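# Move cardboard box and foam block onto coffee table

## Task

Lift the cardboard box and the foam block from the floor and set both on the coffee table; the robot must stay upright and level throughout, since toppling or being left leaning counts as failure.

## Robot and tools

ROBOT. A Rainbow Robotics RB-Y1: a two-wheel drive base with two rear casters (0.58 m wide, 0.10 m ahead of and 0.57 m behind the wheel axle, 0.58 m sweep radius when spinning in place), a folding torso (leg with ankle, knee, hip), a head with head_camera, and two arms each ending in a five-finger hand with a wrist camera (left_wrist_camera, right_wrist_camera). A closed hand holds roughly 0.3 kg; the arm is rated 3 kg.

FRAMES. Base frame: origin on the floor between the drive wheels, x forward, y left, z up, metres. Hand positions (left_hand, right_hand) and chest are printed in it. The hand point sits 0.045 m in front of the palm; its +z runs along straight fingers, +y out of the palm. Odometry frame is the base frame at scene start; base_odometry counts wheel turns only (slip counts as travel, bumps that turn the robot are missed), heading in rad, positive left.

TOOL move. Every argument other than cameras and blocking forms one action. An action holds base and/or joints (plus optional min_time_s), or target alone (plus optional min_time_s). With no action it simply reports state and all images.
- base: one object {x_m_s, turn_rad_s, for_s}. Velocities, not positions: x_m_s forward speed in m/s (0.005 to 1.5 in magnitude, or 0), turn_rad_s leftward turn rate in rad/s (0.02 to 1.509, or 0), for_s duration 0.1 to 5 s. Omitted velocity = 0. No sideways motion. Accel about 0.4 m/s² (turn 0.5 rad/s²); distance is roughly speed times for_s. Combined speeds are scaled down if |x|+0.27|turn| exceeds 1.5.
- joints: an object keyed by joint name, each an absolute angle in rad (fingers on a -1 to +1 scale). Torso: torso_squat_rad 0..1.2 (lowers chest), torso_shift_rad -0.3..0.6 (hips forward), torso_pitch_rad -0.2..1.4 (bow forward), torso_yaw_rad -1.5..1.5 (left positive; raise both arms outward 0.2 rad first). Combined torso limits: squat+shift<=1.52; squat-shift+pitch<=1.57; shift+0.5pitch-0.4squat<=0.7; shift+0.3pitch-0.5squat<=0.39. Arm joints per side: shoulder_pitch ±2.356 (negative swings forward/up), shoulder_roll (left 0..3.141, right -3.141..0, away from body), shoulder_yaw ±2.094, elbow -2.617..0.01 (negative bends), forearm_roll ±3.141, wrist_pitch -1.57..1.919, hand_roll ±2.705. Head: head_pan_rad ±0.523, head_tilt_rad -0.35..1.57 (positive looks down). Fingers per side: little, ring, middle, index, thumb_turn, thumb_bend, each +1 open to -1 closed (thumb_turn -1 puts the thumb opposite the fingers); force_limit -1..1 maps to about 0..10 N (thumb 15 N) at which closing halts; speed -0.96..1 (start -0.8). Use speed -0.94 or slower for gentle grips. A finger motor starts only when its target changes.
- target: one hand's absolute pose {side "left"/"right", x, y, z in m in the base frame (-3..3), quat_wxyz as the hand lines print}. It is solved once into arm joints, so the path arcs; break long moves into short steps. Refused while an earlier move still runs.
- min_time_s: 0.1..8, the shortest duration for arm, head and torso motions.
- cameras: list of names or ["all"]; blocking: true (default) waits for rest, false returns in ~0.5 s.

wait {seconds 0..10, cameras}: idles, returning early once motions settle. stop {cameras}: brakes all running motion. zoom_image {camera, region [x0,y0,x1,y1] pixels, max 504 per side}: closer view of the latest image. show_instructions: reference pages. finished_scene {scene:1}: ends the scene irreversibly; the objects must stay on the table without the robot.

RESULTS. move line: "done" or the worst status. Hand status: "reached" (within 10 mm, 2°), "short" with the gap, or "refused" with a reason. Joint words: done, off_target (may still push), time_out, contact_stop (torso only), limit_stop_at_<name> (built-in guard, e.g. own_body), not_followed (arm-collision check held it), torque_fault, limit_stop_at_motor_heat. An uncommanded stop or refusal cancels the remaining move/wait/finish calls in that reply. Base "done" means the velocity was sent, not that the robot got there; "(sent for a of b s)" shows partial sending. hand_stopped_by lists little, ring, middle, index, thumb_bend, thumb_turn as moving/target/force/stalled/fault; *_load_n are fingertip forces (near 0 after a lost grip). lidar_m: 12 distances, sector 1 ahead, counting counter-clockwise (4 left, 7 behind, 10 right), seen at 0.23 m height. motor_effort: wheel effort %, peak in brackets; high at rest means pushing something. wheel_motors_off=1 means wheels are disabled for ~2 s after a stall. on_its_own reports uncommanded behaviour. Wrist force/torque are raw and offset; torques and temperatures follow joint order.

AVOID. Bending or rising quickly with arms stretched forward, carrying weight far ahead, or braking hard while driving—these can tip the robot, which fails the task. Don't drive into furniture (wheels keep pushing; the upper body can catch under a table edge). Don't let the arms strike or squeeze each other, including hands and fingers; keep shoulder rolls about 0.5 rad outward when both reach forward. Avoid loads reaching the torque limits (elbow 32.4, wrist joints 22.5, shoulders 63 N m), which freezes the robot 10 s. Long stretched holds heat motors (fault at 80 °C). Don't drop objects from height, slam them, or hit fixed things hard. Thinking time lets the scene run on.

Each tool is called after "Call:" by a JSON object that holds its "op" and its "data".

Reference images:

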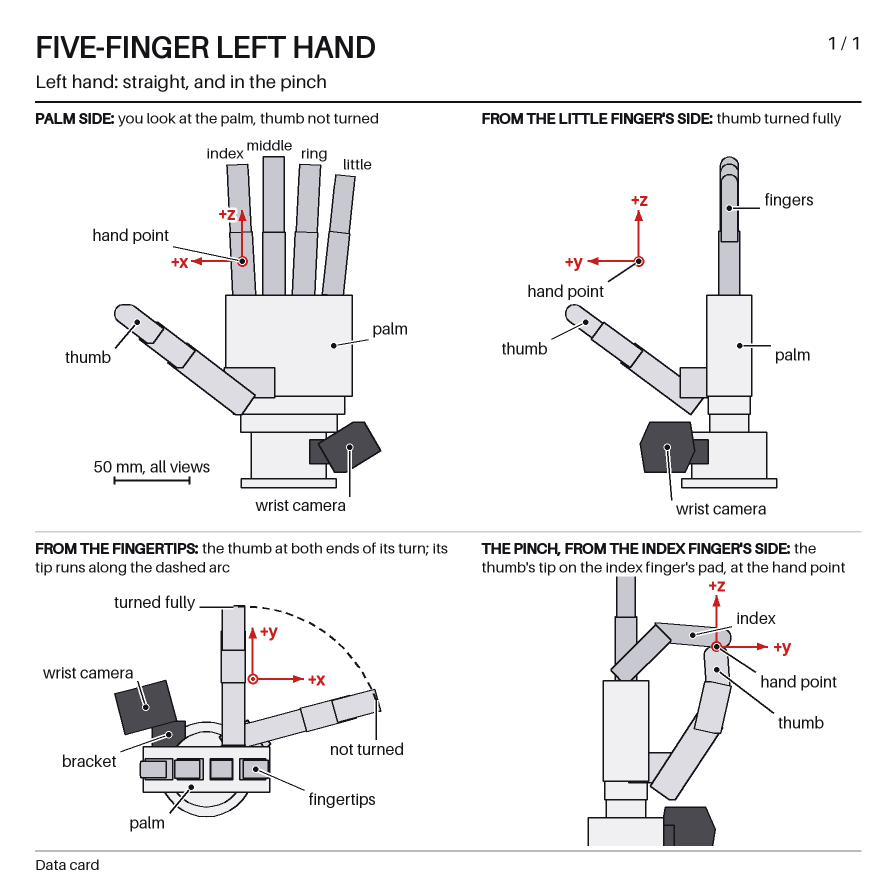

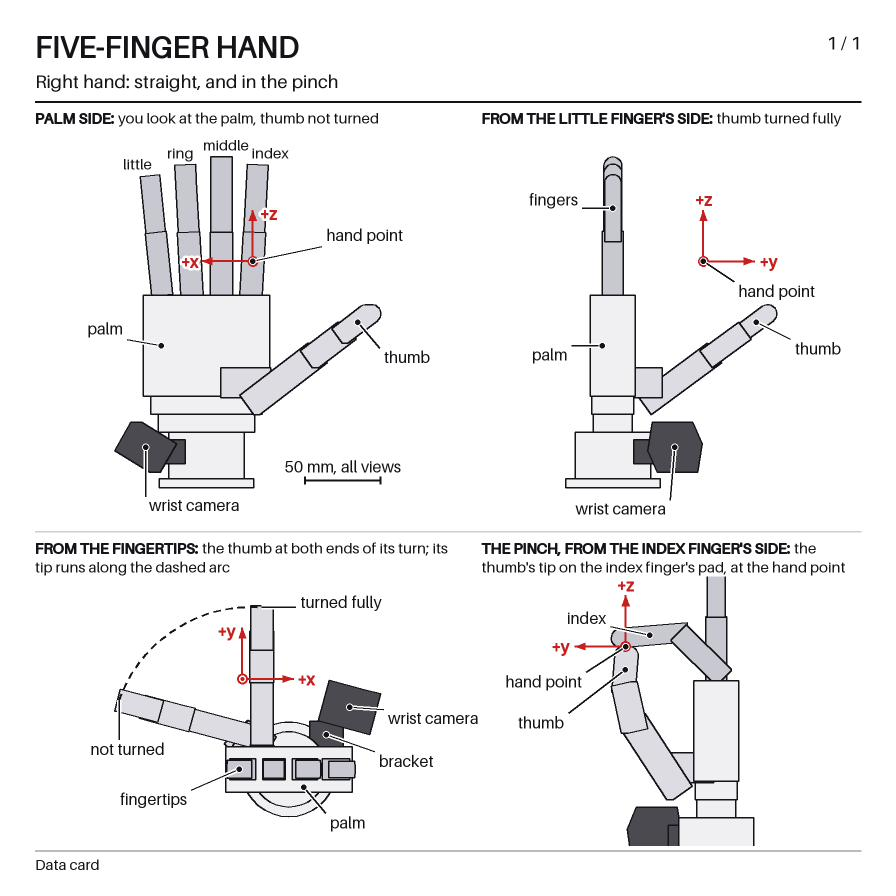

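## Session

Call:
{"op": "move", "data": {}}

Scene clock: 0.00 s.
Joint torques (N m): no reading
External joint torques (N m): no reading
Motor temperatures (°C): left_arm=[37 34 34 42 42 38 38] | right_arm=[37 34 36 36 43 42 35]
Wrist force (N): no reading
Wrist torque (N m): no reading
Wrist force, peak (N): no reading
base_odometry: x=+0.000 y=+0.000 heading=+0.000
lidar_m: 2.60 2.41 2.33 1.80 1.18 1.52 2.02 1.96 2.08 1.89 1.53 1.78
base_status: not commanded
joint_positions: torso_squat_rad=+0.350 torso_shift_rad=+0.000 torso_pitch_rad=+0.000 torso_yaw_rad=+0.000 left_shoulder_pitch_rad=+0.015 left_shoulder_roll_rad=+0.033 left_shoulder_yaw_rad=-0.023 left_elbow_rad=-0.145 left_forearm_roll_rad=-0.009 left_wrist_pitch_rad=-0.002 left_hand_roll_rad=-0.048 right_shoulder_pitch_rad=+0.038 right_shoulder_roll_rad=-0.037 right_shoulder_yaw_rad=-0.032 right_elbow_rad=-0.135 right_forearm_roll_rad=+0.002 right_wrist_pitch_rad=-0.002 right_hand_roll_rad=+0.025 head_pan_rad=+0.000 head_tilt_rad=+0.400 left_hand_little=+1.000 left_hand_ring=+1.000 left_hand_middle=+1.000 left_hand_index=+1.000 left_hand_thumb_turn=+1.000 left_hand_thumb_bend=+1.000 left_hand_force_limit=+0.000 left_hand_speed=-0.800 right_hand_little=+1.000 right_hand_ring=+1.000 right_hand_middle=+1.000 right_hand_index=+1.000 right_hand_thumb_turn=+1.000 right_hand_thumb_bend=+1.000 right_hand_force_limit=+0.000 right_hand_speed=-0.800
joint_status: not commanded
wheel_motors_off: 0
left_hand_stopped_by: target,target,target,target,target,target
right_hand_stopped_by: target,target,target,target,target,target
left_little_load_n: 0.0
left_ring_load_n: -0.5
left_middle_load_n: 0.0
left_index_load_n: 0.0
left_thumb_bend_load_n: 0.0
left_thumb_turn_load_n: 0.0
right_little_load_n: 0.0
right_ring_load_n: 0.0
right_middle_load_n: 0.0
right_index_load_n: 0.0
right_thumb_bend_load_n: 0.0
right_thumb_turn_load_n: 0.0
motor_effort: left_wheel=+3 right_wheel=+1
chest: x=-0.2280 y=-0.0004 z=+1.2475 quat_wxyz=(+1.000, +0.000, +0.000, +0.000) (m; base frame)
left_hand: x=-0.2238 y=+0.2193 z=+0.5106 quat_wxyz=(+0.059, -0.678, +0.732, -0.034) (m; base frame)
right_hand: x=-0.2443 y=-0.2215 z=+0.5106 quat_wxyz=(+0.021, -0.701, +0.711, -0.050) (m; base frame)
pictures: head_camera, left_wrist_camera, right_wrist_camera

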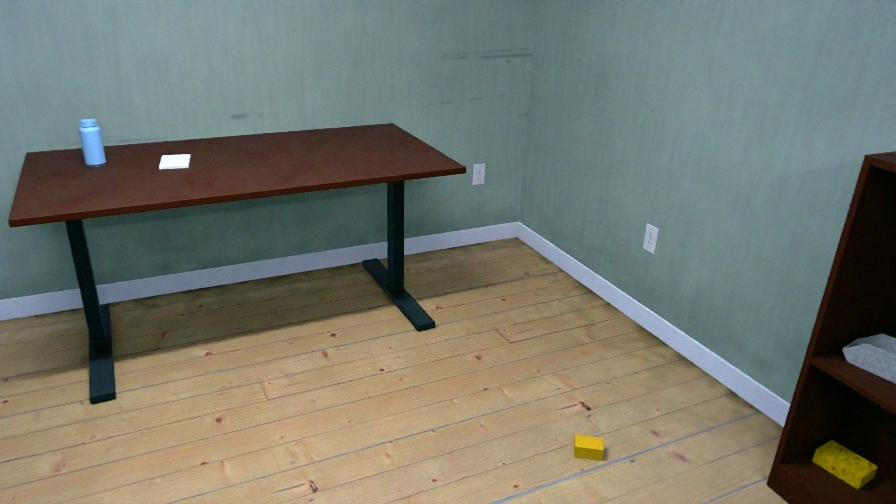

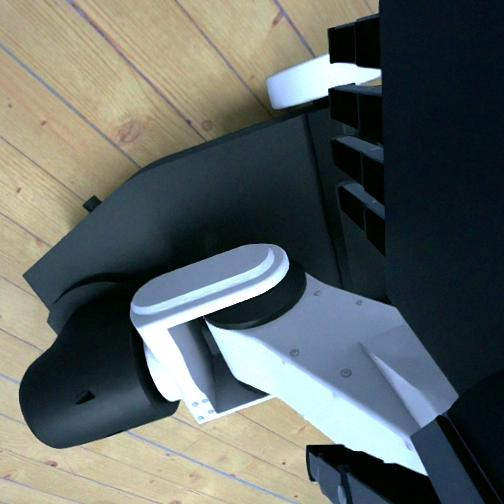

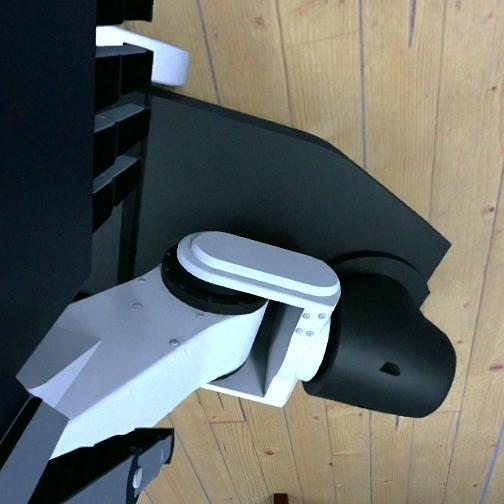

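Call:
{"op": "move", "data": {"joints": {"head_pan_rad": -0.52, "head_tilt_rad": 0.7}, "cameras": ["head_camera"], "min_time_s": 0.5}}

Call:
{"op": "move", "data": {"joints": {"head_pan_rad": 0.52, "head_tilt_rad": 0.5}, "cameras": ["head_camera"], "base": {"turn_rad_s": 0.8, "for_s": 1.6}}}

Call:
{"op": "move", "data": {"cameras": ["head_camera"], "base": {"turn_rad_s": 0.8, "for_s": 1.6}}}

Scene clock: 4.30 s.
Joint torques (N m): left_arm=[-1.4 1.06 -0.37 -0.28 0.01 -0.48 0.21] | right_arm=[-0.76 -1.31 -0.26 0.56 -0.18 -0.23 0.1]
External joint torques (N m): left_arm=[-0.15 0.13 -0.43 -0.11 -0.01 -0.17 0.21] | right_arm=[-0.16 0.29 -0.18 0.35 -0.2 0.02 0.1]
Wrist force (N): left_arm=[3.2 2.6 6.6] | right_arm=[9.0 -9.0 -0.7]
Wrist torque (N m): left_arm=[0.01 -0.03 0.13] | right_arm=[-1.00 -1.86 -0.28]
Wrist force, peak (N): left_arm=[3.4 3.2 7.0] | right_arm=[9.2 -9.2 -0.8]
move: done
base_odometry: x=+0.000 y=+0.000 heading=+0.000
lidar_m: 2.59 2.40 2.33 1.81 1.18 1.53 2.02 1.96 2.09 1.90 1.54 1.78
base_status: not commanded
joint_positions: torso_squat_rad=+0.350 torso_shift_rad=+0.000 torso_pitch_rad=+0.000 torso_yaw_rad=+0.000 left_shoulder_pitch_rad=+0.015 left_shoulder_roll_rad=+0.033 left_shoulder_yaw_rad=-0.023 left_elbow_rad=-0.145 left_forearm_roll_rad=-0.009 left_wrist_pitch_rad=-0.002 left_hand_roll_rad=-0.048 right_shoulder_pitch_rad=+0.038 right_shoulder_roll_rad=-0.037 right_shoulder_yaw_rad=-0.032 right_elbow_rad=-0.135 right_forearm_roll_rad=+0.002 right_wrist_pitch_rad=-0.002 right_hand_roll_rad=+0.025 head_pan_rad=-0.520 head_tilt_rad=+0.700 left_hand_little=+1.000 left_hand_ring=+1.000 left_hand_middle=+1.000 left_hand_index=+1.000 left_hand_thumb_turn=+1.000 left_hand_thumb_bend=+1.000 left_hand_force_limit=+0.000 left_hand_speed=-0.800 right_hand_little=+1.000 right_hand_ring=+1.000 right_hand_middle=+1.000 right_hand_index=+1.000 right_hand_thumb_turn=+1.000 right_hand_thumb_bend=+1.000 right_hand_force_limit=+0.000 right_hand_speed=-0.800
joint_status: all done
wheel_motors_off: 0
left_hand_stopped_by: target,target,target,target,target,target
right_hand_stopped_by: target,target,target,target,target,target
left_little_load_n: 0.0
left_ring_load_n: 0.0
left_middle_load_n: 0.0
left_index_load_n: 0.0
left_thumb_bend_load_n: 0.0
left_thumb_turn_load_n: 0.0
right_little_load_n: 0.0
right_ring_load_n: 0.0
right_middle_load_n: 0.0
right_index_load_n: 0.0
right_thumb_bend_load_n: 0.0
right_thumb_turn_load_n: 0.0
motor_effort: left_wheel=+2(3) right_wheel=+0(4)
chest: x=-0.2280 y=-0.0004 z=+1.2475 quat_wxyz=(+1.000, +0.000, +0.000, +0.000) (m; base frame)
left_hand: x=-0.2238 y=+0.2193 z=+0.5106 quat_wxyz=(+0.059, -0.678, +0.732, -0.034) (m; base frame)
right_hand: x=-0.2443 y=-0.2215 z=+0.5106 quat_wxyz=(+0.021, -0.701, +0.711, -0.050) (m; base frame)
pictures: head_camera
camera_calibration:
head_camera: T_world_to_cam=[[-0.486884, -0.872963, 0.0296555, -0.147159], [-0.594142, 0.306106, -0.743838, 1.01947], [0.640265, -0.379782, -0.667702, 1.04731], [0, 0, 0, 1]] pos_world=[-0.136495, -0.0427814, 1.46197]

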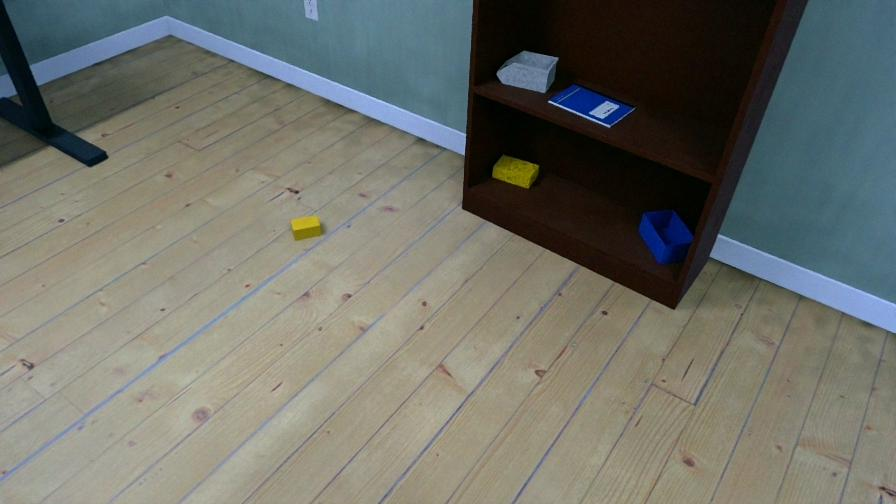

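Scene clock: 7.87 s.
Joint torques (N m): left_arm=[-0.7 0.82 1.04 -0.43 0.31 -0.49 0.02] | right_arm=[-0.97 -1.46 -0.33 0.45 -0.2 0 0.13]
External joint torques (N m): left_arm=[0.55 -0.12 0.98 -0.25 0.3 -0.17 0.02] | right_arm=[-0.38 0.13 -0.24 0.24 -0.21 0.24 0.13]
Wrist force (N): left_arm=[3.4 3.2 6.7] | right_arm=[9.1 -9.0 -0.6]
Wrist torque (N m): left_arm=[0.08 -0.04 0.12] | right_arm=[-1.02 -1.87 -0.28]
Wrist force, peak (N): left_arm=[3.6 3.3 7.2] | right_arm=[9.3 -9.2 -0.6]
move: done
base_odometry: x=+0.000 y=+0.000 heading=+1.280
lidar_m: 2.00 1.76 1.18 1.53 1.95 1.96 2.12 1.87 1.55 2.21 2.59 2.41
base_status: done (sent for 1.6 of 1.6 s)
joint_positions: torso_squat_rad=+0.350 torso_shift_rad=+0.000 torso_pitch_rad=+0.000 torso_yaw_rad=+0.000 left_shoulder_pitch_rad=+0.015 left_shoulder_roll_rad=+0.033 left_shoulder_yaw_rad=-0.023 left_elbow_rad=-0.145 left_forearm_roll_rad=-0.009 left_wrist_pitch_rad=-0.002 left_hand_roll_rad=-0.048 right_shoulder_pitch_rad=+0.038 right_shoulder_roll_rad=-0.037 right_shoulder_yaw_rad=-0.032 right_elbow_rad=-0.135 right_forearm_roll_rad=+0.002 right_wrist_pitch_rad=-0.002 right_hand_roll_rad=+0.025 head_pan_rad=+0.520 head_tilt_rad=+0.500 left_hand_little=+1.000 left_hand_ring=+1.000 left_hand_middle=+1.000 left_hand_index=+1.000 left_hand_thumb_turn=+1.000 left_hand_thumb_bend=+1.000 left_hand_force_limit=+0.000 left_hand_speed=-0.800 right_hand_little=+1.000 right_hand_ring=+1.000 right_hand_middle=+1.000 right_hand_index=+1.000 right_hand_thumb_turn=+1.000 right_hand_thumb_bend=+1.000 right_hand_force_limit=+0.000 right_hand_speed=-0.800
joint_status: all done
wheel_motors_off: 0
left_hand_stopped_by: target,target,target,target,target,target
right_hand_stopped_by: target,target,target,target,target,target
left_little_load_n: 0.0
left_ring_load_n: 0.0
left_middle_load_n: 0.0
left_index_load_n: -0.5
left_thumb_bend_load_n: -0.5
left_thumb_turn_load_n: 0.0
right_little_load_n: 0.0
right_ring_load_n: 0.0
right_middle_load_n: 0.0
right_index_load_n: 0.0
right_thumb_bend_load_n: 0.0
right_thumb_turn_load_n: 0.0
motor_effort: left_wheel=+3(25) right_wheel=+8(30)
chest: x=-0.2280 y=-0.0004 z=+1.2475 quat_wxyz=(+1.000, +0.000, +0.000, +0.000) (m; base frame)
left_hand: x=-0.2238 y=+0.2193 z=+0.5106 quat_wxyz=(+0.059, -0.678, +0.732, -0.034) (m; base frame)
right_hand: x=-0.2443 y=-0.2215 z=+0.5106 quat_wxyz=(+0.021, -0.701, +0.711, -0.050) (m; base frame)
pictures: head_camera
camera_calibration:
head_camera: T_world_to_cam=[[0.500782, -0.865006, 0.0313204, 0.0539198], [-0.424445, -0.27694, -0.862062, 1.22525], [0.754363, 0.418411, -0.505835, 0.836984], [0, 0, 0, 1]] pos_world=[-0.138341, 0.035757, 1.47792]

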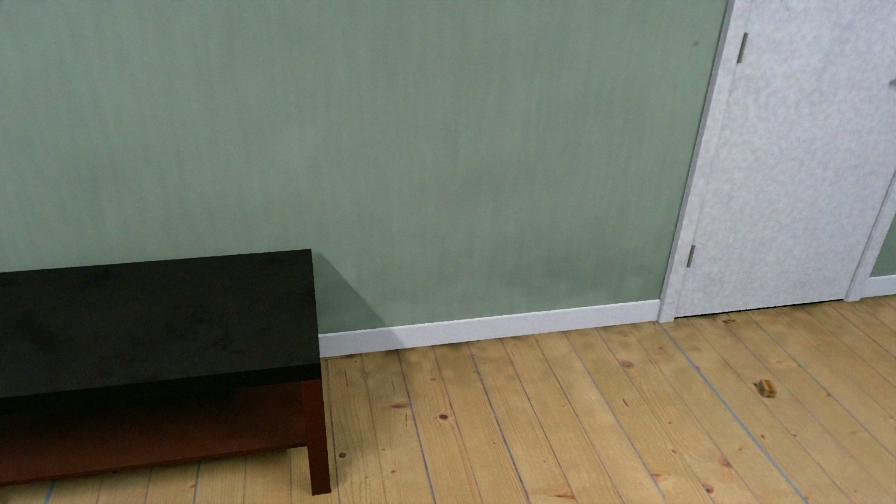

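Scene clock: 11.43 s.
Joint torques (N m): left_arm=[-1.23 0.82 0.41 -0.52 0.34 -0.58 0.03] | right_arm=[-0.86 -1.72 -0.11 0.49 -0.26 -0.07 0.13]
External joint torques (N m): left_arm=[0.02 -0.11 0.35 -0.35 0.33 -0.27 0.03] | right_arm=[-0.26 -0.12 -0.03 0.28 -0.27 0.18 0.13]
Wrist force (N): left_arm=[3.3 3.2 6.9] | right_arm=[8.9 -8.9 -0.7]
Wrist torque (N m): left_arm=[0.07 -0.03 0.12] | right_arm=[-0.99 -1.85 -0.28]
Wrist force, peak (N): left_arm=[3.2 3.1 7.3] | right_arm=[9.2 -9.3 -0.7]
move: done
base_odometry: x=+0.000 y=+0.000 heading=+2.559
lidar_m: 1.52 2.03 1.95 2.01 1.93 1.53 1.77 2.61 2.44 2.48 1.83 1.18
base_status: done (sent for 1.6 of 1.6 s)
joint_positions: torso_squat_rad=+0.350 torso_shift_rad=+0.000 torso_pitch_rad=+0.000 torso_yaw_rad=+0.000 left_shoulder_pitch_rad=+0.015 left_shoulder_roll_rad=+0.033 left_shoulder_yaw_rad=-0.023 left_elbow_rad=-0.145 left_forearm_roll_rad=-0.009 left_wrist_pitch_rad=-0.002 left_hand_roll_rad=-0.048 right_shoulder_pitch_rad=+0.038 right_shoulder_roll_rad=-0.037 right_shoulder_yaw_rad=-0.032 right_elbow_rad=-0.135 right_forearm_roll_rad=+0.002 right_wrist_pitch_rad=-0.002 right_hand_roll_rad=+0.025 head_pan_rad=+0.520 head_tilt_rad=+0.500 left_hand_little=+1.000 left_hand_ring=+1.000 left_hand_middle=+1.000 left_hand_index=+1.000 left_hand_thumb_turn=+1.000 left_hand_thumb_bend=+1.000 left_hand_force_limit=+0.000 left_hand_speed=-0.800 right_hand_little=+1.000 right_hand_ring=+1.000 right_hand_middle=+1.000 right_hand_index=+1.000 right_hand_thumb_turn=+1.000 right_hand_thumb_bend=+1.000 right_hand_force_limit=+0.000 right_hand_speed=-0.800
joint_status: not commanded
wheel_motors_off: 0
left_hand_stopped_by: target,target,target,target,target,target
right_hand_stopped_by: target,target,target,target,target,target
left_little_load_n: 0.0
left_ring_load_n: 0.0
left_middle_load_n: 0.0
left_index_load_n: 0.0
left_thumb_bend_load_n: 0.0
left_thumb_turn_load_n: 0.0
right_little_load_n: 0.0
right_ring_load_n: 0.0
right_middle_load_n: 0.0
right_index_load_n: 0.0
right_thumb_bend_load_n: 0.0
right_thumb_turn_load_n: 0.0
motor_effort: left_wheel=+2(10) right_wheel=+9(29)
chest: x=-0.2280 y=-0.0004 z=+1.2475 quat_wxyz=(+1.000, +0.000, +0.000, +0.000) (m; base frame)
left_hand: x=-0.2238 y=+0.2193 z=+0.5106 quat_wxyz=(+0.059, -0.678, +0.732, -0.034) (m; base frame)
right_hand: x=-0.2443 y=-0.2215 z=+0.5106 quat_wxyz=(+0.021, -0.701, +0.711, -0.050) (m; base frame)
pictures: head_camera
camera_calibration:
head_camera: T_world_to_cam=[[0.500782, -0.865006, 0.0313204, 0.0539198], [-0.424445, -0.27694, -0.862062, 1.22525], [0.754363, 0.418411, -0.505835, 0.836984], [0, 0, 0, 1]] pos_world=[-0.138341, 0.035757, 1.47792]

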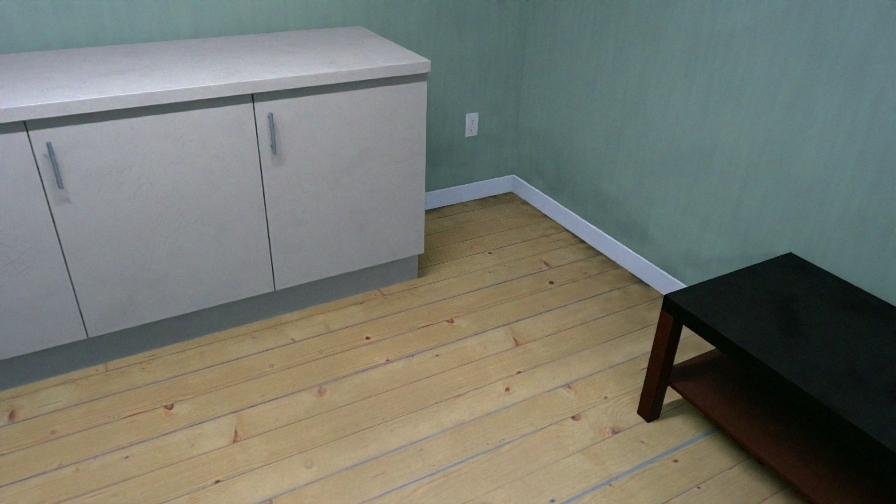

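Call:
{"op": "move", "data": {"cameras": ["head_camera"], "base": {"turn_rad_s": 0.8, "for_s": 1.4}}}

Call:
{"op": "move", "data": {"cameras": ["head_camera"], "base": {"turn_rad_s": 0.8, "for_s": 1.4}}}

Call:
{"op": "move", "data": {"cameras": ["head_camera"], "base": {"turn_rad_s": 1.0, "for_s": 2.8}, "joints": {"head_pan_rad": -0.5}}}

Scene clock: 24.90 s.
Joint torques (N m): left_arm=[-1.29 1.14 -0.17 -0.58 0.18 -0.71 0.03] | right_arm=[-0.38 -1.58 -0.03 0.49 -0.17 0.04 0.1]
External joint torques (N m): left_arm=[-0.04 0.21 -0.23 -0.41 0.17 -0.4 0.03] | right_arm=[0.22 0.02 0.05 0.28 -0.19 0.28 0.1]
Wrist force (N): left_arm=[3.5 3.1 6.3] | right_arm=[9.0 -9.2 -0.5]
Wrist torque (N m): left_arm=[0.09 -0.07 0.10] | right_arm=[-1.05 -1.86 -0.28]
Wrist force, peak (N): left_arm=[3.6 3.5 7.0] | right_arm=[9.2 -9.2 -0.6]
move: done
base_odometry: x=+0.000 y=+0.000 heading=-2.744
lidar_m: 1.95 1.98 1.97 1.53 1.77 2.49 2.43 2.66 1.89 1.20 1.53 2.06
base_status: done (sent for 1.4 of 1.4 s)
joint_positions: torso_squat_rad=+0.350 torso_shift_rad=+0.000 torso_pitch_rad=+0.000 torso_yaw_rad=+0.000 left_shoulder_pitch_rad=+0.015 left_shoulder_roll_rad=+0.033 left_shoulder_yaw_rad=-0.023 left_elbow_rad=-0.145 left_forearm_roll_rad=-0.009 left_wrist_pitch_rad=-0.002 left_hand_roll_rad=-0.048 right_shoulder_pitch_rad=+0.038 right_shoulder_roll_rad=-0.037 right_shoulder_yaw_rad=-0.032 right_elbow_rad=-0.135 right_forearm_roll_rad=+0.002 right_wrist_pitch_rad=-0.002 right_hand_roll_rad=+0.025 head_pan_rad=+0.520 head_tilt_rad=+0.500 left_hand_little=+1.000 left_hand_ring=+1.000 left_hand_middle=+1.000 left_hand_index=+1.000 left_hand_thumb_turn=+1.000 left_hand_thumb_bend=+1.000 left_hand_force_limit=+0.000 left_hand_speed=-0.800 right_hand_little=+1.000 right_hand_ring=+1.000 right_hand_middle=+1.000 right_hand_index=+1.000 right_hand_thumb_turn=+1.000 right_hand_thumb_bend=+1.000 right_hand_force_limit=+0.000 right_hand_speed=-0.800
joint_status: not commanded
wheel_motors_off: 0
left_hand_stopped_by: target,target,target,target,target,target
right_hand_stopped_by: target,target,target,target,target,target
left_little_load_n: 0.0
left_ring_load_n: 0.0
left_middle_load_n: 0.0
left_index_load_n: 0.0
left_thumb_bend_load_n: 0.0
left_thumb_turn_load_n: 0.0
right_little_load_n: 0.0
right_ring_load_n: 0.0
right_middle_load_n: 0.0
right_index_load_n: 0.0
right_thumb_bend_load_n: 0.0
right_thumb_turn_load_n: 0.0
motor_effort: left_wheel=+2(10) right_wheel=+8(27)
chest: x=-0.2280 y=-0.0004 z=+1.2475 quat_wxyz=(+1.000, +0.000, +0.000, +0.000) (m; base frame)
left_hand: x=-0.2238 y=+0.2193 z=+0.5106 quat_wxyz=(+0.059, -0.678, +0.732, -0.034) (m; base frame)
right_hand: x=-0.2443 y=-0.2215 z=+0.5106 quat_wxyz=(+0.021, -0.701, +0.711, -0.050) (m; base frame)
pictures: head_camera
camera_calibration:
head_camera: T_world_to_cam=[[0.500782, -0.865006, 0.0313204, 0.0539198], [-0.424445, -0.27694, -0.862062, 1.22525], [0.754363, 0.418411, -0.505835, 0.836984], [0, 0, 0, 1]] pos_world=[-0.138341, 0.035757, 1.47792]

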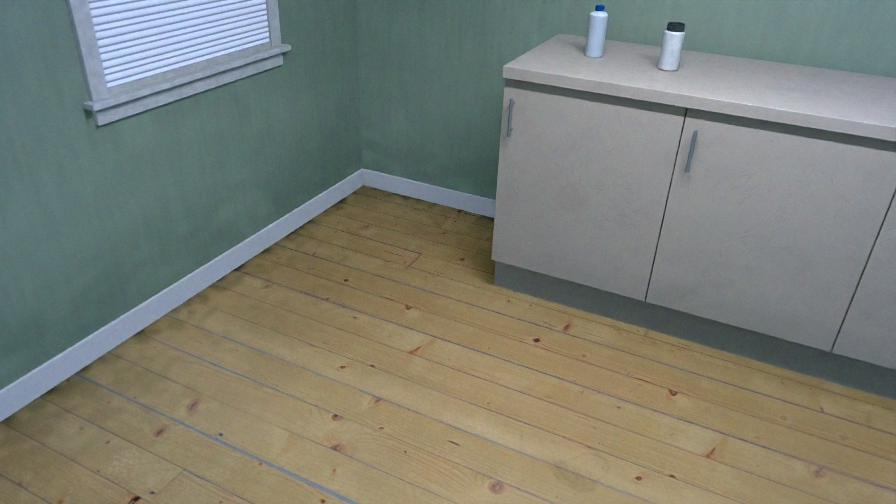

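Scene clock: 28.07 s.
Joint torques (N m): left_arm=[-0.81 0.08 0.56 -0.6 0.26 -0.84 0.18] | right_arm=[-0.61 -1.54 -0.24 0.47 -0.19 -0.14 0.02]
External joint torques (N m): left_arm=[0.44 -0.86 0.5 -0.43 0.25 -0.52 0.18] | right_arm=[-0.02 0.05 -0.16 0.26 -0.21 0.1 0.02]
Wrist force (N): left_arm=[3.3 3.3 6.7] | right_arm=[9.2 -9.1 -0.7]
Wrist torque (N m): left_arm=[0.07 -0.04 0.11] | right_arm=[-1.02 -1.88 -0.27]
Wrist force, peak (N): left_arm=[3.4 3.3 7.1] | right_arm=[9.2 -9.3 -0.6]
move: done
base_odometry: x=+0.000 y=+0.000 heading=-1.764
lidar_m: 2.02 1.53 1.78 2.35 2.41 2.90 1.94 1.20 1.20 1.53 1.94 1.97
base_status: done (sent for 1.4 of 1.4 s)
joint_positions: torso_squat_rad=+0.350 torso_shift_rad=+0.000 torso_pitch_rad=+0.000 torso_yaw_rad=+0.000 left_shoulder_pitch_rad=+0.015 left_shoulder_roll_rad=+0.033 left_shoulder_yaw_rad=-0.023 left_elbow_rad=-0.145 left_forearm_roll_rad=-0.009 left_wrist_pitch_rad=-0.002 left_hand_roll_rad=-0.048 right_shoulder_pitch_rad=+0.038 right_shoulder_roll_rad=-0.037 right_shoulder_yaw_rad=-0.032 right_elbow_rad=-0.135 right_forearm_roll_rad=+0.002 right_wrist_pitch_rad=-0.002 right_hand_roll_rad=+0.025 head_pan_rad=+0.520 head_tilt_rad=+0.500 left_hand_little=+1.000 left_hand_ring=+1.000 left_hand_middle=+1.000 left_hand_index=+1.000 left_hand_thumb_turn=+1.000 left_hand_thumb_bend=+1.000 left_hand_force_limit=+0.000 left_hand_speed=-0.800 right_hand_little=+1.000 right_hand_ring=+1.000 right_hand_middle=+1.000 right_hand_index=+1.000 right_hand_thumb_turn=+1.000 right_hand_thumb_bend=+1.000 right_hand_force_limit=+0.000 right_hand_speed=-0.800
joint_status: not commanded
wheel_motors_off: 0
left_hand_stopped_by: target,target,target,target,target,target
right_hand_stopped_by: target,target,target,target,target,target
left_little_load_n: 0.0
left_ring_load_n: 0.0
left_middle_load_n: 0.0
left_index_load_n: 0.0
left_thumb_bend_load_n: 0.0
left_thumb_turn_load_n: 0.0
right_little_load_n: 0.0
right_ring_load_n: 0.0
right_middle_load_n: 0.0
right_index_load_n: 0.0
right_thumb_bend_load_n: 0.0
right_thumb_turn_load_n: 0.0
motor_effort: left_wheel=+2(10) right_wheel=+10(26)
chest: x=-0.2280 y=-0.0004 z=+1.2475 quat_wxyz=(+1.000, +0.000, +0.000, +0.000) (m; base frame)
left_hand: x=-0.2238 y=+0.2193 z=+0.5105 quat_wxyz=(+0.059, -0.678, +0.732, -0.034) (m; base frame)
right_hand: x=-0.2443 y=-0.2215 z=+0.5106 quat_wxyz=(+0.021, -0.701, +0.711, -0.050) (m; base frame)
pictures: head_camera
camera_calibration:
head_camera: T_world_to_cam=[[0.500782, -0.865006, 0.0313204, 0.0539198], [-0.424445, -0.27694, -0.862062, 1.22525], [0.754363, 0.418411, -0.505835, 0.836984], [0, 0, 0, 1]] pos_world=[-0.138341, 0.035757, 1.47792]

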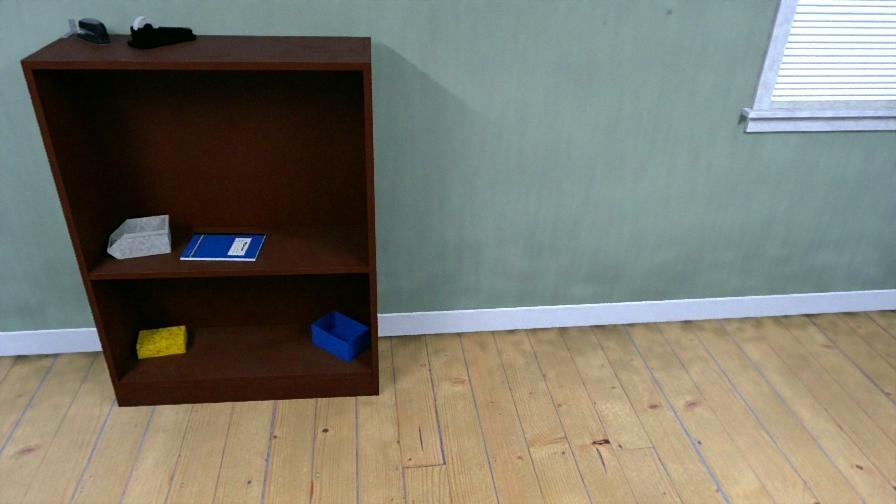

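Scene clock: 33.33 s.
Joint torques (N m): left_arm=[-1.19 1.12 0.4 -0.36 0.2 -0.44 0.39] | right_arm=[-0.61 -1.67 -0.19 0.49 -0.26 -0.16 0.3]
External joint torques (N m): left_arm=[0.06 0.19 0.34 -0.18 0.19 -0.12 0.39] | right_arm=[-0.01 -0.07 -0.11 0.28 -0.27 0.08 0.3]
Wrist force (N): left_arm=[3.2 3.1 6.8] | right_arm=[9.0 -9.0 -0.6]
Wrist torque (N m): left_arm=[0.06 -0.02 0.10] | right_arm=[-1.01 -1.85 -0.27]
Wrist force, peak (N): left_arm=[3.3 3.3 7.3] | right_arm=[9.2 -9.3 -0.6]
move: done
base_odometry: x=+0.000 y=+0.000 heading=+1.035
lidar_m: 2.40 1.81 1.17 1.52 2.00 1.94 2.04 1.93 1.55 1.80 2.59 2.42
base_status: done (sent for 2.8 of 2.8 s)
joint_positions: torso_squat_rad=+0.350 torso_shift_rad=+0.000 torso_pitch_rad=+0.000 torso_yaw_rad=+0.000 left_shoulder_pitch_rad=+0.015 left_shoulder_roll_rad=+0.033 left_shoulder_yaw_rad=-0.023 left_elbow_rad=-0.145 left_forearm_roll_rad=-0.009 left_wrist_pitch_rad=-0.002 left_hand_roll_rad=-0.048 right_shoulder_pitch_rad=+0.038 right_shoulder_roll_rad=-0.037 right_shoulder_yaw_rad=-0.032 right_elbow_rad=-0.135 right_forearm_roll_rad=+0.002 right_wrist_pitch_rad=-0.002 right_hand_roll_rad=+0.025 head_pan_rad=-0.500 head_tilt_rad=+0.500 left_hand_little=+1.000 left_hand_ring=+1.000 left_hand_middle=+1.000 left_hand_index=+1.000 left_hand_thumb_turn=+1.000 left_hand_thumb_bend=+1.000 left_hand_force_limit=+0.000 left_hand_speed=-0.800 right_hand_little=+1.000 right_hand_ring=+1.000 right_hand_middle=+1.000 right_hand_index=+1.000 right_hand_thumb_turn=+1.000 right_hand_thumb_bend=+1.000 right_hand_force_limit=+0.000 right_hand_speed=-0.800
joint_status: all done
wheel_motors_off: 0
left_hand_stopped_by: target,target,target,target,target,target
right_hand_stopped_by: target,target,target,target,target,target
left_little_load_n: 0.0
left_ring_load_n: 0.0
left_middle_load_n: 0.0
left_index_load_n: 0.0
left_thumb_bend_load_n: -0.5
left_thumb_turn_load_n: 0.0
right_little_load_n: 0.0
right_ring_load_n: 0.0
right_middle_load_n: 0.0
right_index_load_n: 0.5
right_thumb_bend_load_n: -0.5
right_thumb_turn_load_n: 0.0
motor_effort: left_wheel=+2(10) right_wheel=+8(29)
chest: x=-0.2280 y=-0.0004 z=+1.2475 quat_wxyz=(+1.000, +0.000, +0.000, +0.000) (m; base frame)
left_hand: x=-0.2238 y=+0.2193 z=+0.5105 quat_wxyz=(+0.059, -0.678, +0.732, -0.034) (m; base frame)
right_hand: x=-0.2443 y=-0.2215 z=+0.5106 quat_wxyz=(+0.021, -0.701, +0.711, -0.050) (m; base frame)
pictures: head_camera
camera_calibration:
head_camera: T_world_to_cam=[[-0.474849, -0.879509, 0.0313491, -0.147176], [-0.458777, 0.216982, -0.861651, 1.21782], [0.751028, -0.423536, -0.506532, 0.836821], [0, 0, 0, 1]] pos_world=[-0.139656, -0.0392632, 1.47782]

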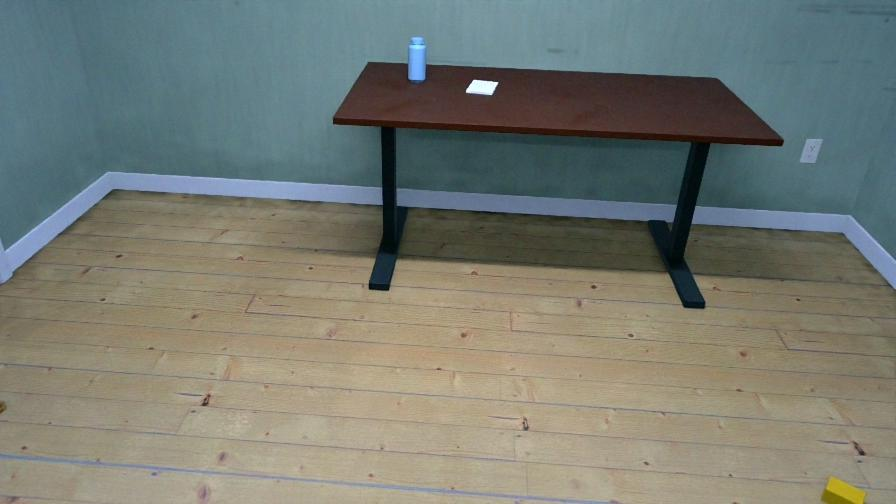

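Call:
{"op": "move", "data": {"cameras": ["head_camera"], "base": {"turn_rad_s": -0.9, "for_s": 1.5}, "joints": {"head_pan_rad": 0, "head_tilt_rad": 0.8}}}

Scene clock: 43.70 s.
Joint torques (N m): left_arm=[-1.45 0.43 0.42 -0.71 0.02 -0.6 0.16] | right_arm=[-0.97 -1.54 -0.41 0.39 -0.18 -0.11 0.16]
External joint torques (N m): left_arm=[-0.2 -0.49 0.36 -0.53 0.01 -0.29 0.16] | right_arm=[-0.37 0.07 -0.32 0.18 -0.2 0.14 0.16]
Wrist force (N): left_arm=[3.6 3.1 6.7] | right_arm=[8.9 -9.0 -0.7]
Wrist torque (N m): left_arm=[0.08 -0.09 0.14] | right_arm=[-1.00 -1.85 -0.27]
Wrist force, peak (N): left_arm=[3.6 3.7 7.0] | right_arm=[9.3 -9.2 -0.8]
move: done
base_odometry: x=+0.000 y=+0.000 heading=-0.089
lidar_m: 2.55 2.41 2.58 1.84 1.18 1.52 2.07 1.96 2.02 1.95 1.54 1.78
base_status: done (sent for 1.5 of 1.5 s)
joint_positions: torso_squat_rad=+0.350 torso_shift_rad=+0.000 torso_pitch_rad=+0.000 torso_yaw_rad=+0.000 left_shoulder_pitch_rad=+0.015 left_shoulder_roll_rad=+0.033 left_shoulder_yaw_rad=-0.023 left_elbow_rad=-0.145 left_forearm_roll_rad=-0.009 left_wrist_pitch_rad=-0.002 left_hand_roll_rad=-0.048 right_shoulder_pitch_rad=+0.038 right_shoulder_roll_rad=-0.037 right_shoulder_yaw_rad=-0.032 right_elbow_rad=-0.135 right_forearm_roll_rad=+0.002 right_wrist_pitch_rad=-0.002 right_hand_roll_rad=+0.025 head_pan_rad=+0.000 head_tilt_rad=+0.800 left_hand_little=+1.000 left_hand_ring=+1.000 left_hand_middle=+1.000 left_hand_index=+1.000 left_hand_thumb_turn=+1.000 left_hand_thumb_bend=+1.000 left_hand_force_limit=+0.000 left_hand_speed=-0.800 right_hand_little=+1.000 right_hand_ring=+1.000 right_hand_middle=+1.000 right_hand_index=+1.000 right_hand_thumb_turn=+1.000 right_hand_thumb_bend=+1.000 right_hand_force_limit=+0.000 right_hand_speed=-0.800
joint_status: all done
wheel_motors_off: 0
left_hand_stopped_by: target,target,target,target,target,target
right_hand_stopped_by: target,target,target,target,target,target
left_little_load_n: 0.0
left_ring_load_n: 0.0
left_middle_load_n: 0.0
left_index_load_n: 0.0
left_thumb_bend_load_n: 0.0
left_thumb_turn_load_n: 0.0
right_little_load_n: 0.0
right_ring_load_n: 0.0
right_middle_load_n: 0.0
right_index_load_n: -0.5
right_thumb_bend_load_n: 0.0
right_thumb_turn_load_n: 0.0
motor_effort: left_wheel=+6(26) right_wheel=+5(28)
chest: x=-0.2280 y=-0.0004 z=+1.2475 quat_wxyz=(+1.000, +0.000, +0.000, +0.000) (m; base frame)
left_hand: x=-0.2238 y=+0.2193 z=+0.5105 quat_wxyz=(+0.059, -0.678, +0.732, -0.034) (m; base frame)
right_hand: x=-0.2443 y=-0.2215 z=+0.5106 quat_wxyz=(+0.021, -0.701, +0.711, -0.050) (m; base frame)
pictures: head_camera
camera_calibration:
head_camera: T_world_to_cam=[[0.0140934, -0.999499, 0.0283495, -0.0421004], [-0.738324, -0.0295222, -0.6738, 0.888205], [0.674299, -0.011435, -0.73837, 1.15683], [0, 0, 0, 1]] pos_world=[-0.123673, -0.00262916, 1.45384]

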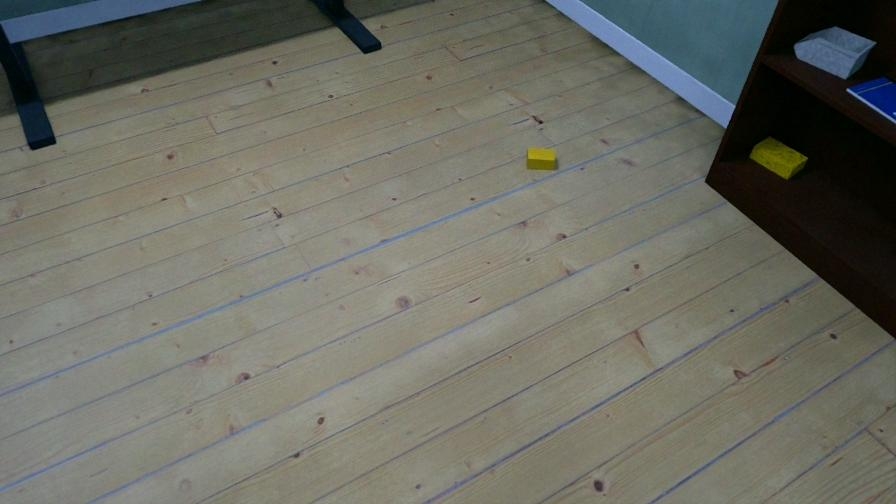

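Call:
{"op": "move", "data": {"base": {"turn_rad_s": -0.2, "for_s": 0.57}}}

Call:
{"op": "move", "data": {"cameras": ["head_camera"], "base": {"x_m_s": 0.4, "for_s": 2.6}, "joints": {"head_pan_rad": -0.1, "head_tilt_rad": 1.1}}}

Scene clock: 50.20 s.
Joint torques (N m): left_arm=[-1.44 0.86 0.44 -0.27 0.25 -0.61 0.15] | right_arm=[-0.51 -1.51 -0.35 0.48 -0.24 -0.18 0.15]
External joint torques (N m): left_arm=[-0.19 -0.06 0.38 -0.1 0.23 -0.29 0.15] | right_arm=[0.09 0.1 -0.26 0.27 -0.26 0.06 0.15]
Wrist force (N): left_arm=[3.2 3.0 6.6] | right_arm=[9.1 -8.9 -0.7]
Wrist torque (N m): left_arm=[0.07 -0.04 0.11] | right_arm=[-1.00 -1.87 -0.27]
Wrist force, peak (N): left_arm=[3.4 3.2 7.2] | right_arm=[9.3 -9.1 -0.8]
move: done
base_odometry: x=+0.000 y=+0.000 heading=-0.202
lidar_m: 2.32 2.42 2.42 1.93 1.18 1.18 1.50 1.96 1.98 2.03 1.54 1.77
base_status: done (sent for 0.57 of 0.57 s)
joint_positions: torso_squat_rad=+0.350 torso_shift_rad=+0.000 torso_pitch_rad=+0.000 torso_yaw_rad=+0.000 left_shoulder_pitch_rad=+0.015 left_shoulder_roll_rad=+0.033 left_shoulder_yaw_rad=-0.023 left_elbow_rad=-0.145 left_forearm_roll_rad=-0.009 left_wrist_pitch_rad=-0.002 left_hand_roll_rad=-0.048 right_shoulder_pitch_rad=+0.038 right_shoulder_roll_rad=-0.037 right_shoulder_yaw_rad=-0.032 right_elbow_rad=-0.135 right_forearm_roll_rad=+0.002 right_wrist_pitch_rad=-0.002 right_hand_roll_rad=+0.025 head_pan_rad=+0.000 head_tilt_rad=+0.800 left_hand_little=+1.000 left_hand_ring=+1.000 left_hand_middle=+1.000 left_hand_index=+1.000 left_hand_thumb_turn=+1.000 left_hand_thumb_bend=+1.000 left_hand_force_limit=+0.000 left_hand_speed=-0.800 right_hand_little=+1.000 right_hand_ring=+1.000 right_hand_middle=+1.000 right_hand_index=+1.000 right_hand_thumb_turn=+1.000 right_hand_thumb_bend=+1.000 right_hand_force_limit=+0.000 right_hand_speed=-0.800
joint_status: not commanded
wheel_motors_off: 0
left_hand_stopped_by: target,target,target,target,target,target
right_hand_stopped_by: target,target,target,target,target,target
left_little_load_n: 0.0
left_ring_load_n: 0.0
left_middle_load_n: 0.0
left_index_load_n: 0.0
left_thumb_bend_load_n: 0.0
left_thumb_turn_load_n: 0.0
right_little_load_n: 0.0
right_ring_load_n: 0.0
right_middle_load_n: 0.0
right_index_load_n: 0.0
right_thumb_bend_load_n: 0.0
right_thumb_turn_load_n: 0.0
motor_effort: left_wheel=+7(19) right_wheel=+5(14)
chest: x=-0.2280 y=-0.0004 z=+1.2475 quat_wxyz=(+1.000, +0.000, +0.000, +0.000) (m; base frame)
left_hand: x=-0.2238 y=+0.2193 z=+0.5105 quat_wxyz=(+0.059, -0.678, +0.732, -0.034) (m; base frame)
right_hand: x=-0.2443 y=-0.2215 z=+0.5106 quat_wxyz=(+0.021, -0.701, +0.711, -0.050) (m; base frame)
pictures: none

Scene clock: 54.33 s.
Joint torques (N m): left_arm=[-0.54 0.37 0.52 -0.44 0.25 -0.55 0.07] | right_arm=[-0.05 -1.49 -0.29 0.26 -0.16 -0.02 0.14]
External joint torques (N m): left_arm=[0.71 -0.55 0.45 -0.27 0.24 -0.23 0.07] | right_arm=[0.54 0.12 -0.21 0.05 -0.17 0.23 0.14]
Wrist force (N): left_arm=[3.8 2.9 6.4] | right_arm=[9.3 -9.0 -0.7]
Wrist torque (N m): left_arm=[0.05 -0.13 0.15] | right_arm=[-1.00 -1.89 -0.27]
Wrist force, peak (N): left_arm=[3.7 3.2 6.9] | right_arm=[9.2 -9.4 -0.5]
move: done
base_odometry: x=+1.019 y=-0.210 heading=-0.203
lidar_m: 1.51 1.63 1.84 2.58 2.41 2.04 2.55 2.77 2.08 1.15 0.90 1.22
base_status: done (sent for 2.6 of 2.6 s)
joint_positions: torso_squat_rad=+0.350 torso_shift_rad=+0.000 torso_pitch_rad=+0.000 torso_yaw_rad=+0.000 left_shoulder_pitch_rad=+0.015 left_shoulder_roll_rad=+0.033 left_shoulder_yaw_rad=-0.023 left_elbow_rad=-0.145 left_forearm_roll_rad=-0.009 left_wrist_pitch_rad=-0.002 left_hand_roll_rad=-0.048 right_shoulder_pitch_rad=+0.038 right_shoulder_roll_rad=-0.037 right_shoulder_yaw_rad=-0.032 right_elbow_rad=-0.135 right_forearm_roll_rad=+0.002 right_wrist_pitch_rad=-0.002 right_hand_roll_rad=+0.025 head_pan_rad=-0.100 head_tilt_rad=+1.100 left_hand_little=+1.000 left_hand_ring=+1.000 left_hand_middle=+1.000 left_hand_index=+1.000 left_hand_thumb_turn=+1.000 left_hand_thumb_bend=+1.000 left_hand_force_limit=+0.000 left_hand_speed=-0.800 right_hand_little=+1.000 right_hand_ring=+1.000 right_hand_middle=+1.000 right_hand_index=+1.000 right_hand_thumb_turn=+1.000 right_hand_thumb_bend=+1.000 right_hand_force_limit=+0.000 right_hand_speed=-0.800
joint_status: all done
wheel_motors_off: 0
left_hand_stopped_by: target,target,target,target,target,target
right_hand_stopped_by: target,target,target,target,target,target
left_little_load_n: 0.0
left_ring_load_n: 0.0
left_middle_load_n: 0.0
left_index_load_n: 0.0
left_thumb_bend_load_n: 0.0
left_thumb_turn_load_n: 0.0
right_little_load_n: 0.0
right_ring_load_n: 0.0
right_middle_load_n: 0.0
right_index_load_n: 0.0
right_thumb_bend_load_n: 0.0
right_thumb_turn_load_n: 0.0
motor_effort: left_wheel=-3(25) right_wheel=+5(31)
chest: x=-0.2279 y=-0.0004 z=+1.2475 quat_wxyz=(+1.000, +0.000, +0.000, +0.000) (m; base frame)
left_hand: x=-0.2237 y=+0.2193 z=+0.5105 quat_wxyz=(+0.059, -0.678, +0.732, -0.034) (m; base frame)
right_hand: x=-0.2442 y=-0.2215 z=+0.5106 quat_wxyz=(+0.021, -0.701, +0.711, -0.050) (m; base frame)
pictures: head_camera
camera_calibration:
head_camera: T_world_to_cam=[[-0.0776779, -0.996716, 0.0228914, -0.0530575], [-0.902999, 0.0606053, -0.425347, 0.494726], [0.422563, -0.053711, -0.904741, 1.34573], [0, 0, 0, 1]] pos_world=[-0.12604, -0.0105858, 1.42918]

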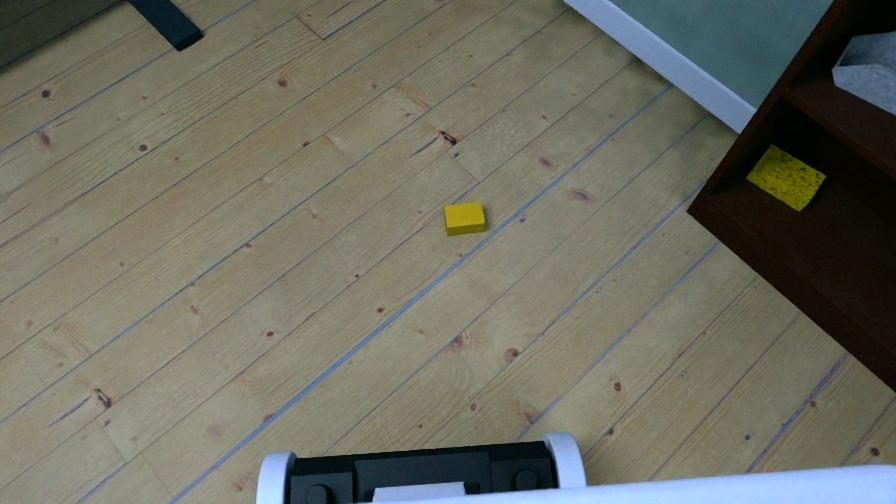

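Call:
{"op": "zoom_image", "data": {"camera": "head_camera", "region": [400, 160, 540, 280]}}

Scaled by 3.600 from the camera's 896x504 image, which has a finer 1280x720 frame.

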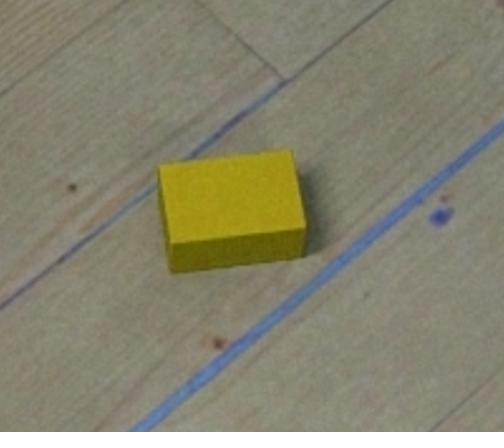

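Call:
{"op": "move", "data": {"joints": {"right_elbow_rad": -1.9, "left_elbow_rad": -1.9, "right_shoulder_roll_rad": -0.25, "left_shoulder_roll_rad": 0.25, "right_hand_speed": 0, "left_hand_speed": 0, "right_hand_thumb_turn": -1, "left_hand_thumb_turn": -1}, "min_time_s": 1.5}}

Call:
{"op": "move", "data": {"joints": {"torso_squat_rad": 0.9, "torso_shift_rad": 0.1, "torso_pitch_rad": 0.4}, "cameras": ["head_camera"], "min_time_s": 3}}

Scene clock: 102.20 s.
Joint torques (N m): left_arm=[-9.28 3.84 2.49 -10.72 0.37 -1.89 0.13] | right_arm=[-10.09 -5.22 -3.1 -10.34 0.01 -1.47 0.06]
External joint torques (N m): left_arm=[0.94 0.41 -0.28 -1.27 0.3 -0.13 0.15] | right_arm=[0.74 -0.24 -0.04 0 -0.18 0.5 0.04]
Wrist force (N): left_arm=[4.4 7.1 -0.1] | right_arm=[7.6 -4.4 -7.7]
Wrist torque (N m): left_arm=[0.62 -0.26 0.07] | right_arm=[-0.30 -1.56 -0.18]
Wrist force, peak (N): left_arm=[4.4 7.6 6.1] | right_arm=[9.9 -8.5 -0.7]
move: done
base_odometry: x=+1.019 y=-0.210 heading=-0.203
lidar_m: 1.52 1.63 1.84 2.57 2.41 2.05 2.55 2.78 2.08 1.15 0.91 1.22
base_status: not commanded
joint_positions: torso_squat_rad=+0.350 torso_shift_rad=+0.000 torso_pitch_rad=+0.000 torso_yaw_rad=+0.000 left_shoulder_pitch_rad=+0.015 left_shoulder_roll_rad=+0.250 left_shoulder_yaw_rad=-0.023 left_elbow_rad=-1.900 left_forearm_roll_rad=-0.009 left_wrist_pitch_rad=-0.002 left_hand_roll_rad=-0.048 right_shoulder_pitch_rad=+0.037 right_shoulder_roll_rad=-0.250 right_shoulder_yaw_rad=-0.032 right_elbow_rad=-1.900 right_forearm_roll_rad=+0.002 right_wrist_pitch_rad=-0.002 right_hand_roll_rad=+0.025 head_pan_rad=-0.100 head_tilt_rad=+1.100 left_hand_little=+1.000 left_hand_ring=+1.000 left_hand_middle=+1.000 left_hand_index=+1.000 left_hand_thumb_turn=-1.000 left_hand_thumb_bend=+1.000 left_hand_force_limit=+0.000 left_hand_speed=+0.000 right_hand_little=+1.000 right_hand_ring=+1.000 right_hand_middle=+1.000 right_hand_index=+1.000 right_hand_thumb_turn=-1.000 right_hand_thumb_bend=+1.000 right_hand_force_limit=+0.000 right_hand_speed=+0.000
joint_status: all done
wheel_motors_off: 0
left_hand_stopped_by: target,target,target,target,target,target
right_hand_stopped_by: target,target,target,target,target,target
left_little_load_n: 0.0
left_ring_load_n: 0.0
left_middle_load_n: 0.0
left_index_load_n: 0.0
left_thumb_bend_load_n: 0.0
left_thumb_turn_load_n: 0.0
right_little_load_n: 0.0
right_ring_load_n: 0.0
right_middle_load_n: 0.0
right_index_load_n: 0.0
right_thumb_bend_load_n: 0.0
right_thumb_turn_load_n: 0.0
motor_effort: left_wheel=-4(5) right_wheel=+1(7)
chest: x=-0.2279 y=-0.0004 z=+1.2475 quat_wxyz=(+1.000, +0.000, +0.000, +0.000) (m; base frame)
left_hand: x=+0.3334 y=+0.2307 z=+1.1246 quat_wxyz=(+0.628, -0.323, +0.498, -0.504) (m; base frame)
right_hand: x=+0.3300 y=-0.2637 z=+1.1205 quat_wxyz=(+0.493, -0.485, +0.347, -0.634) (m; base frame)
pictures: none

Scene clock: 105.50 s.
Joint torques (N m): left_arm=[-4.03 3.56 2.03 -10.5 0.15 -2.12 0.09] | right_arm=[-3.06 -4.82 -3.34 -10.13 0.08 -1.46 0.15]
External joint torques (N m): left_arm=[-0.31 0.39 -0.46 -1.03 0.08 -0.24 0.11] | right_arm=[0.13 -0.22 -0.19 0.12 -0.12 0.6 0.13]
Wrist force (N): left_arm=[4.1 7.3 2.1] | right_arm=[7.7 -4.4 -5.4]
Wrist torque (N m): left_arm=[0.56 -0.17 0.04] | right_arm=[-0.44 -1.65 -0.16]
Wrist force, peak (N): left_arm=[4.9 7.4 1.9] | right_arm=[7.9 -4.6 -7.8]
move: done
base_odometry: x=+1.019 y=-0.210 heading=-0.203
lidar_m: 1.52 1.64 1.84 2.57 2.41 2.04 2.55 2.77 2.08 1.15 0.91 1.21
base_status: not commanded
joint_positions: torso_squat_rad=+0.900 torso_shift_rad=+0.100 torso_pitch_rad=+0.400 torso_yaw_rad=+0.000 left_shoulder_pitch_rad=+0.016 left_shoulder_roll_rad=+0.250 left_shoulder_yaw_rad=-0.023 left_elbow_rad=-1.900 left_forearm_roll_rad=-0.009 left_wrist_pitch_rad=-0.002 left_hand_roll_rad=-0.048 right_shoulder_pitch_rad=+0.038 right_shoulder_roll_rad=-0.250 right_shoulder_yaw_rad=-0.032 right_elbow_rad=-1.900 right_forearm_roll_rad=+0.002 right_wrist_pitch_rad=-0.002 right_hand_roll_rad=+0.025 head_pan_rad=-0.100 head_tilt_rad=+1.100 left_hand_little=+1.000 left_hand_ring=+1.000 left_hand_middle=+1.000 left_hand_index=+1.000 left_hand_thumb_turn=-1.000 left_hand_thumb_bend=+1.000 left_hand_force_limit=+0.000 left_hand_speed=+0.000 right_hand_little=+1.000 right_hand_ring=+1.000 right_hand_middle=+1.000 right_hand_index=+1.000 right_hand_thumb_turn=-1.000 right_hand_thumb_bend=+1.000 right_hand_force_limit=+0.000 right_hand_speed=+0.000
joint_status: all done
wheel_motors_off: 0
left_hand_stopped_by: target,target,target,target,target,target
right_hand_stopped_by: target,target,target,target,target,target
left_little_load_n: 0.0
left_ring_load_n: 0.0
left_middle_load_n: 0.0
left_index_load_n: 0.0
left_thumb_bend_load_n: 0.0
left_thumb_turn_load_n: 0.0
right_little_load_n: 0.0
right_ring_load_n: 0.0
right_middle_load_n: 0.0
right_index_load_n: 0.0
right_thumb_bend_load_n: 0.0
right_thumb_turn_load_n: 0.0
motor_effort: left_wheel=-4(4) right_wheel=+3(8)
chest: x=-0.0640 y=-0.0003 z=+0.9985 quat_wxyz=(+0.980, +0.000, +0.199, +0.000) (m; base frame)
left_hand: x=+0.4051 y=+0.2308 z=+0.6666 quat_wxyz=(+0.516, -0.416, +0.613, -0.430) (m; base frame)
right_hand: x=+0.4003 y=-0.2636 z=+0.6641 quat_wxyz=(+0.414, -0.601, +0.438, -0.525) (m; base frame)
pictures: head_camera
camera_calibration:
head_camera: T_world_to_cam=[[-0.0625387, -0.996722, 0.0513322, -0.0620707], [-0.997357, 0.0605064, -0.0402354, 0.146232], [0.0369976, -0.0537128, -0.997871, 1.11946], [0, 0, 0, 1]] pos_world=[0.100546, -0.0105856, 1.12615]

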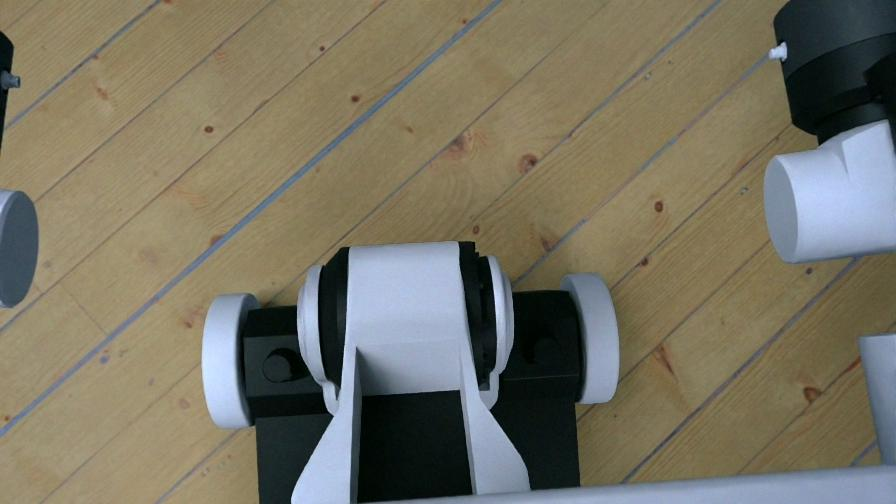

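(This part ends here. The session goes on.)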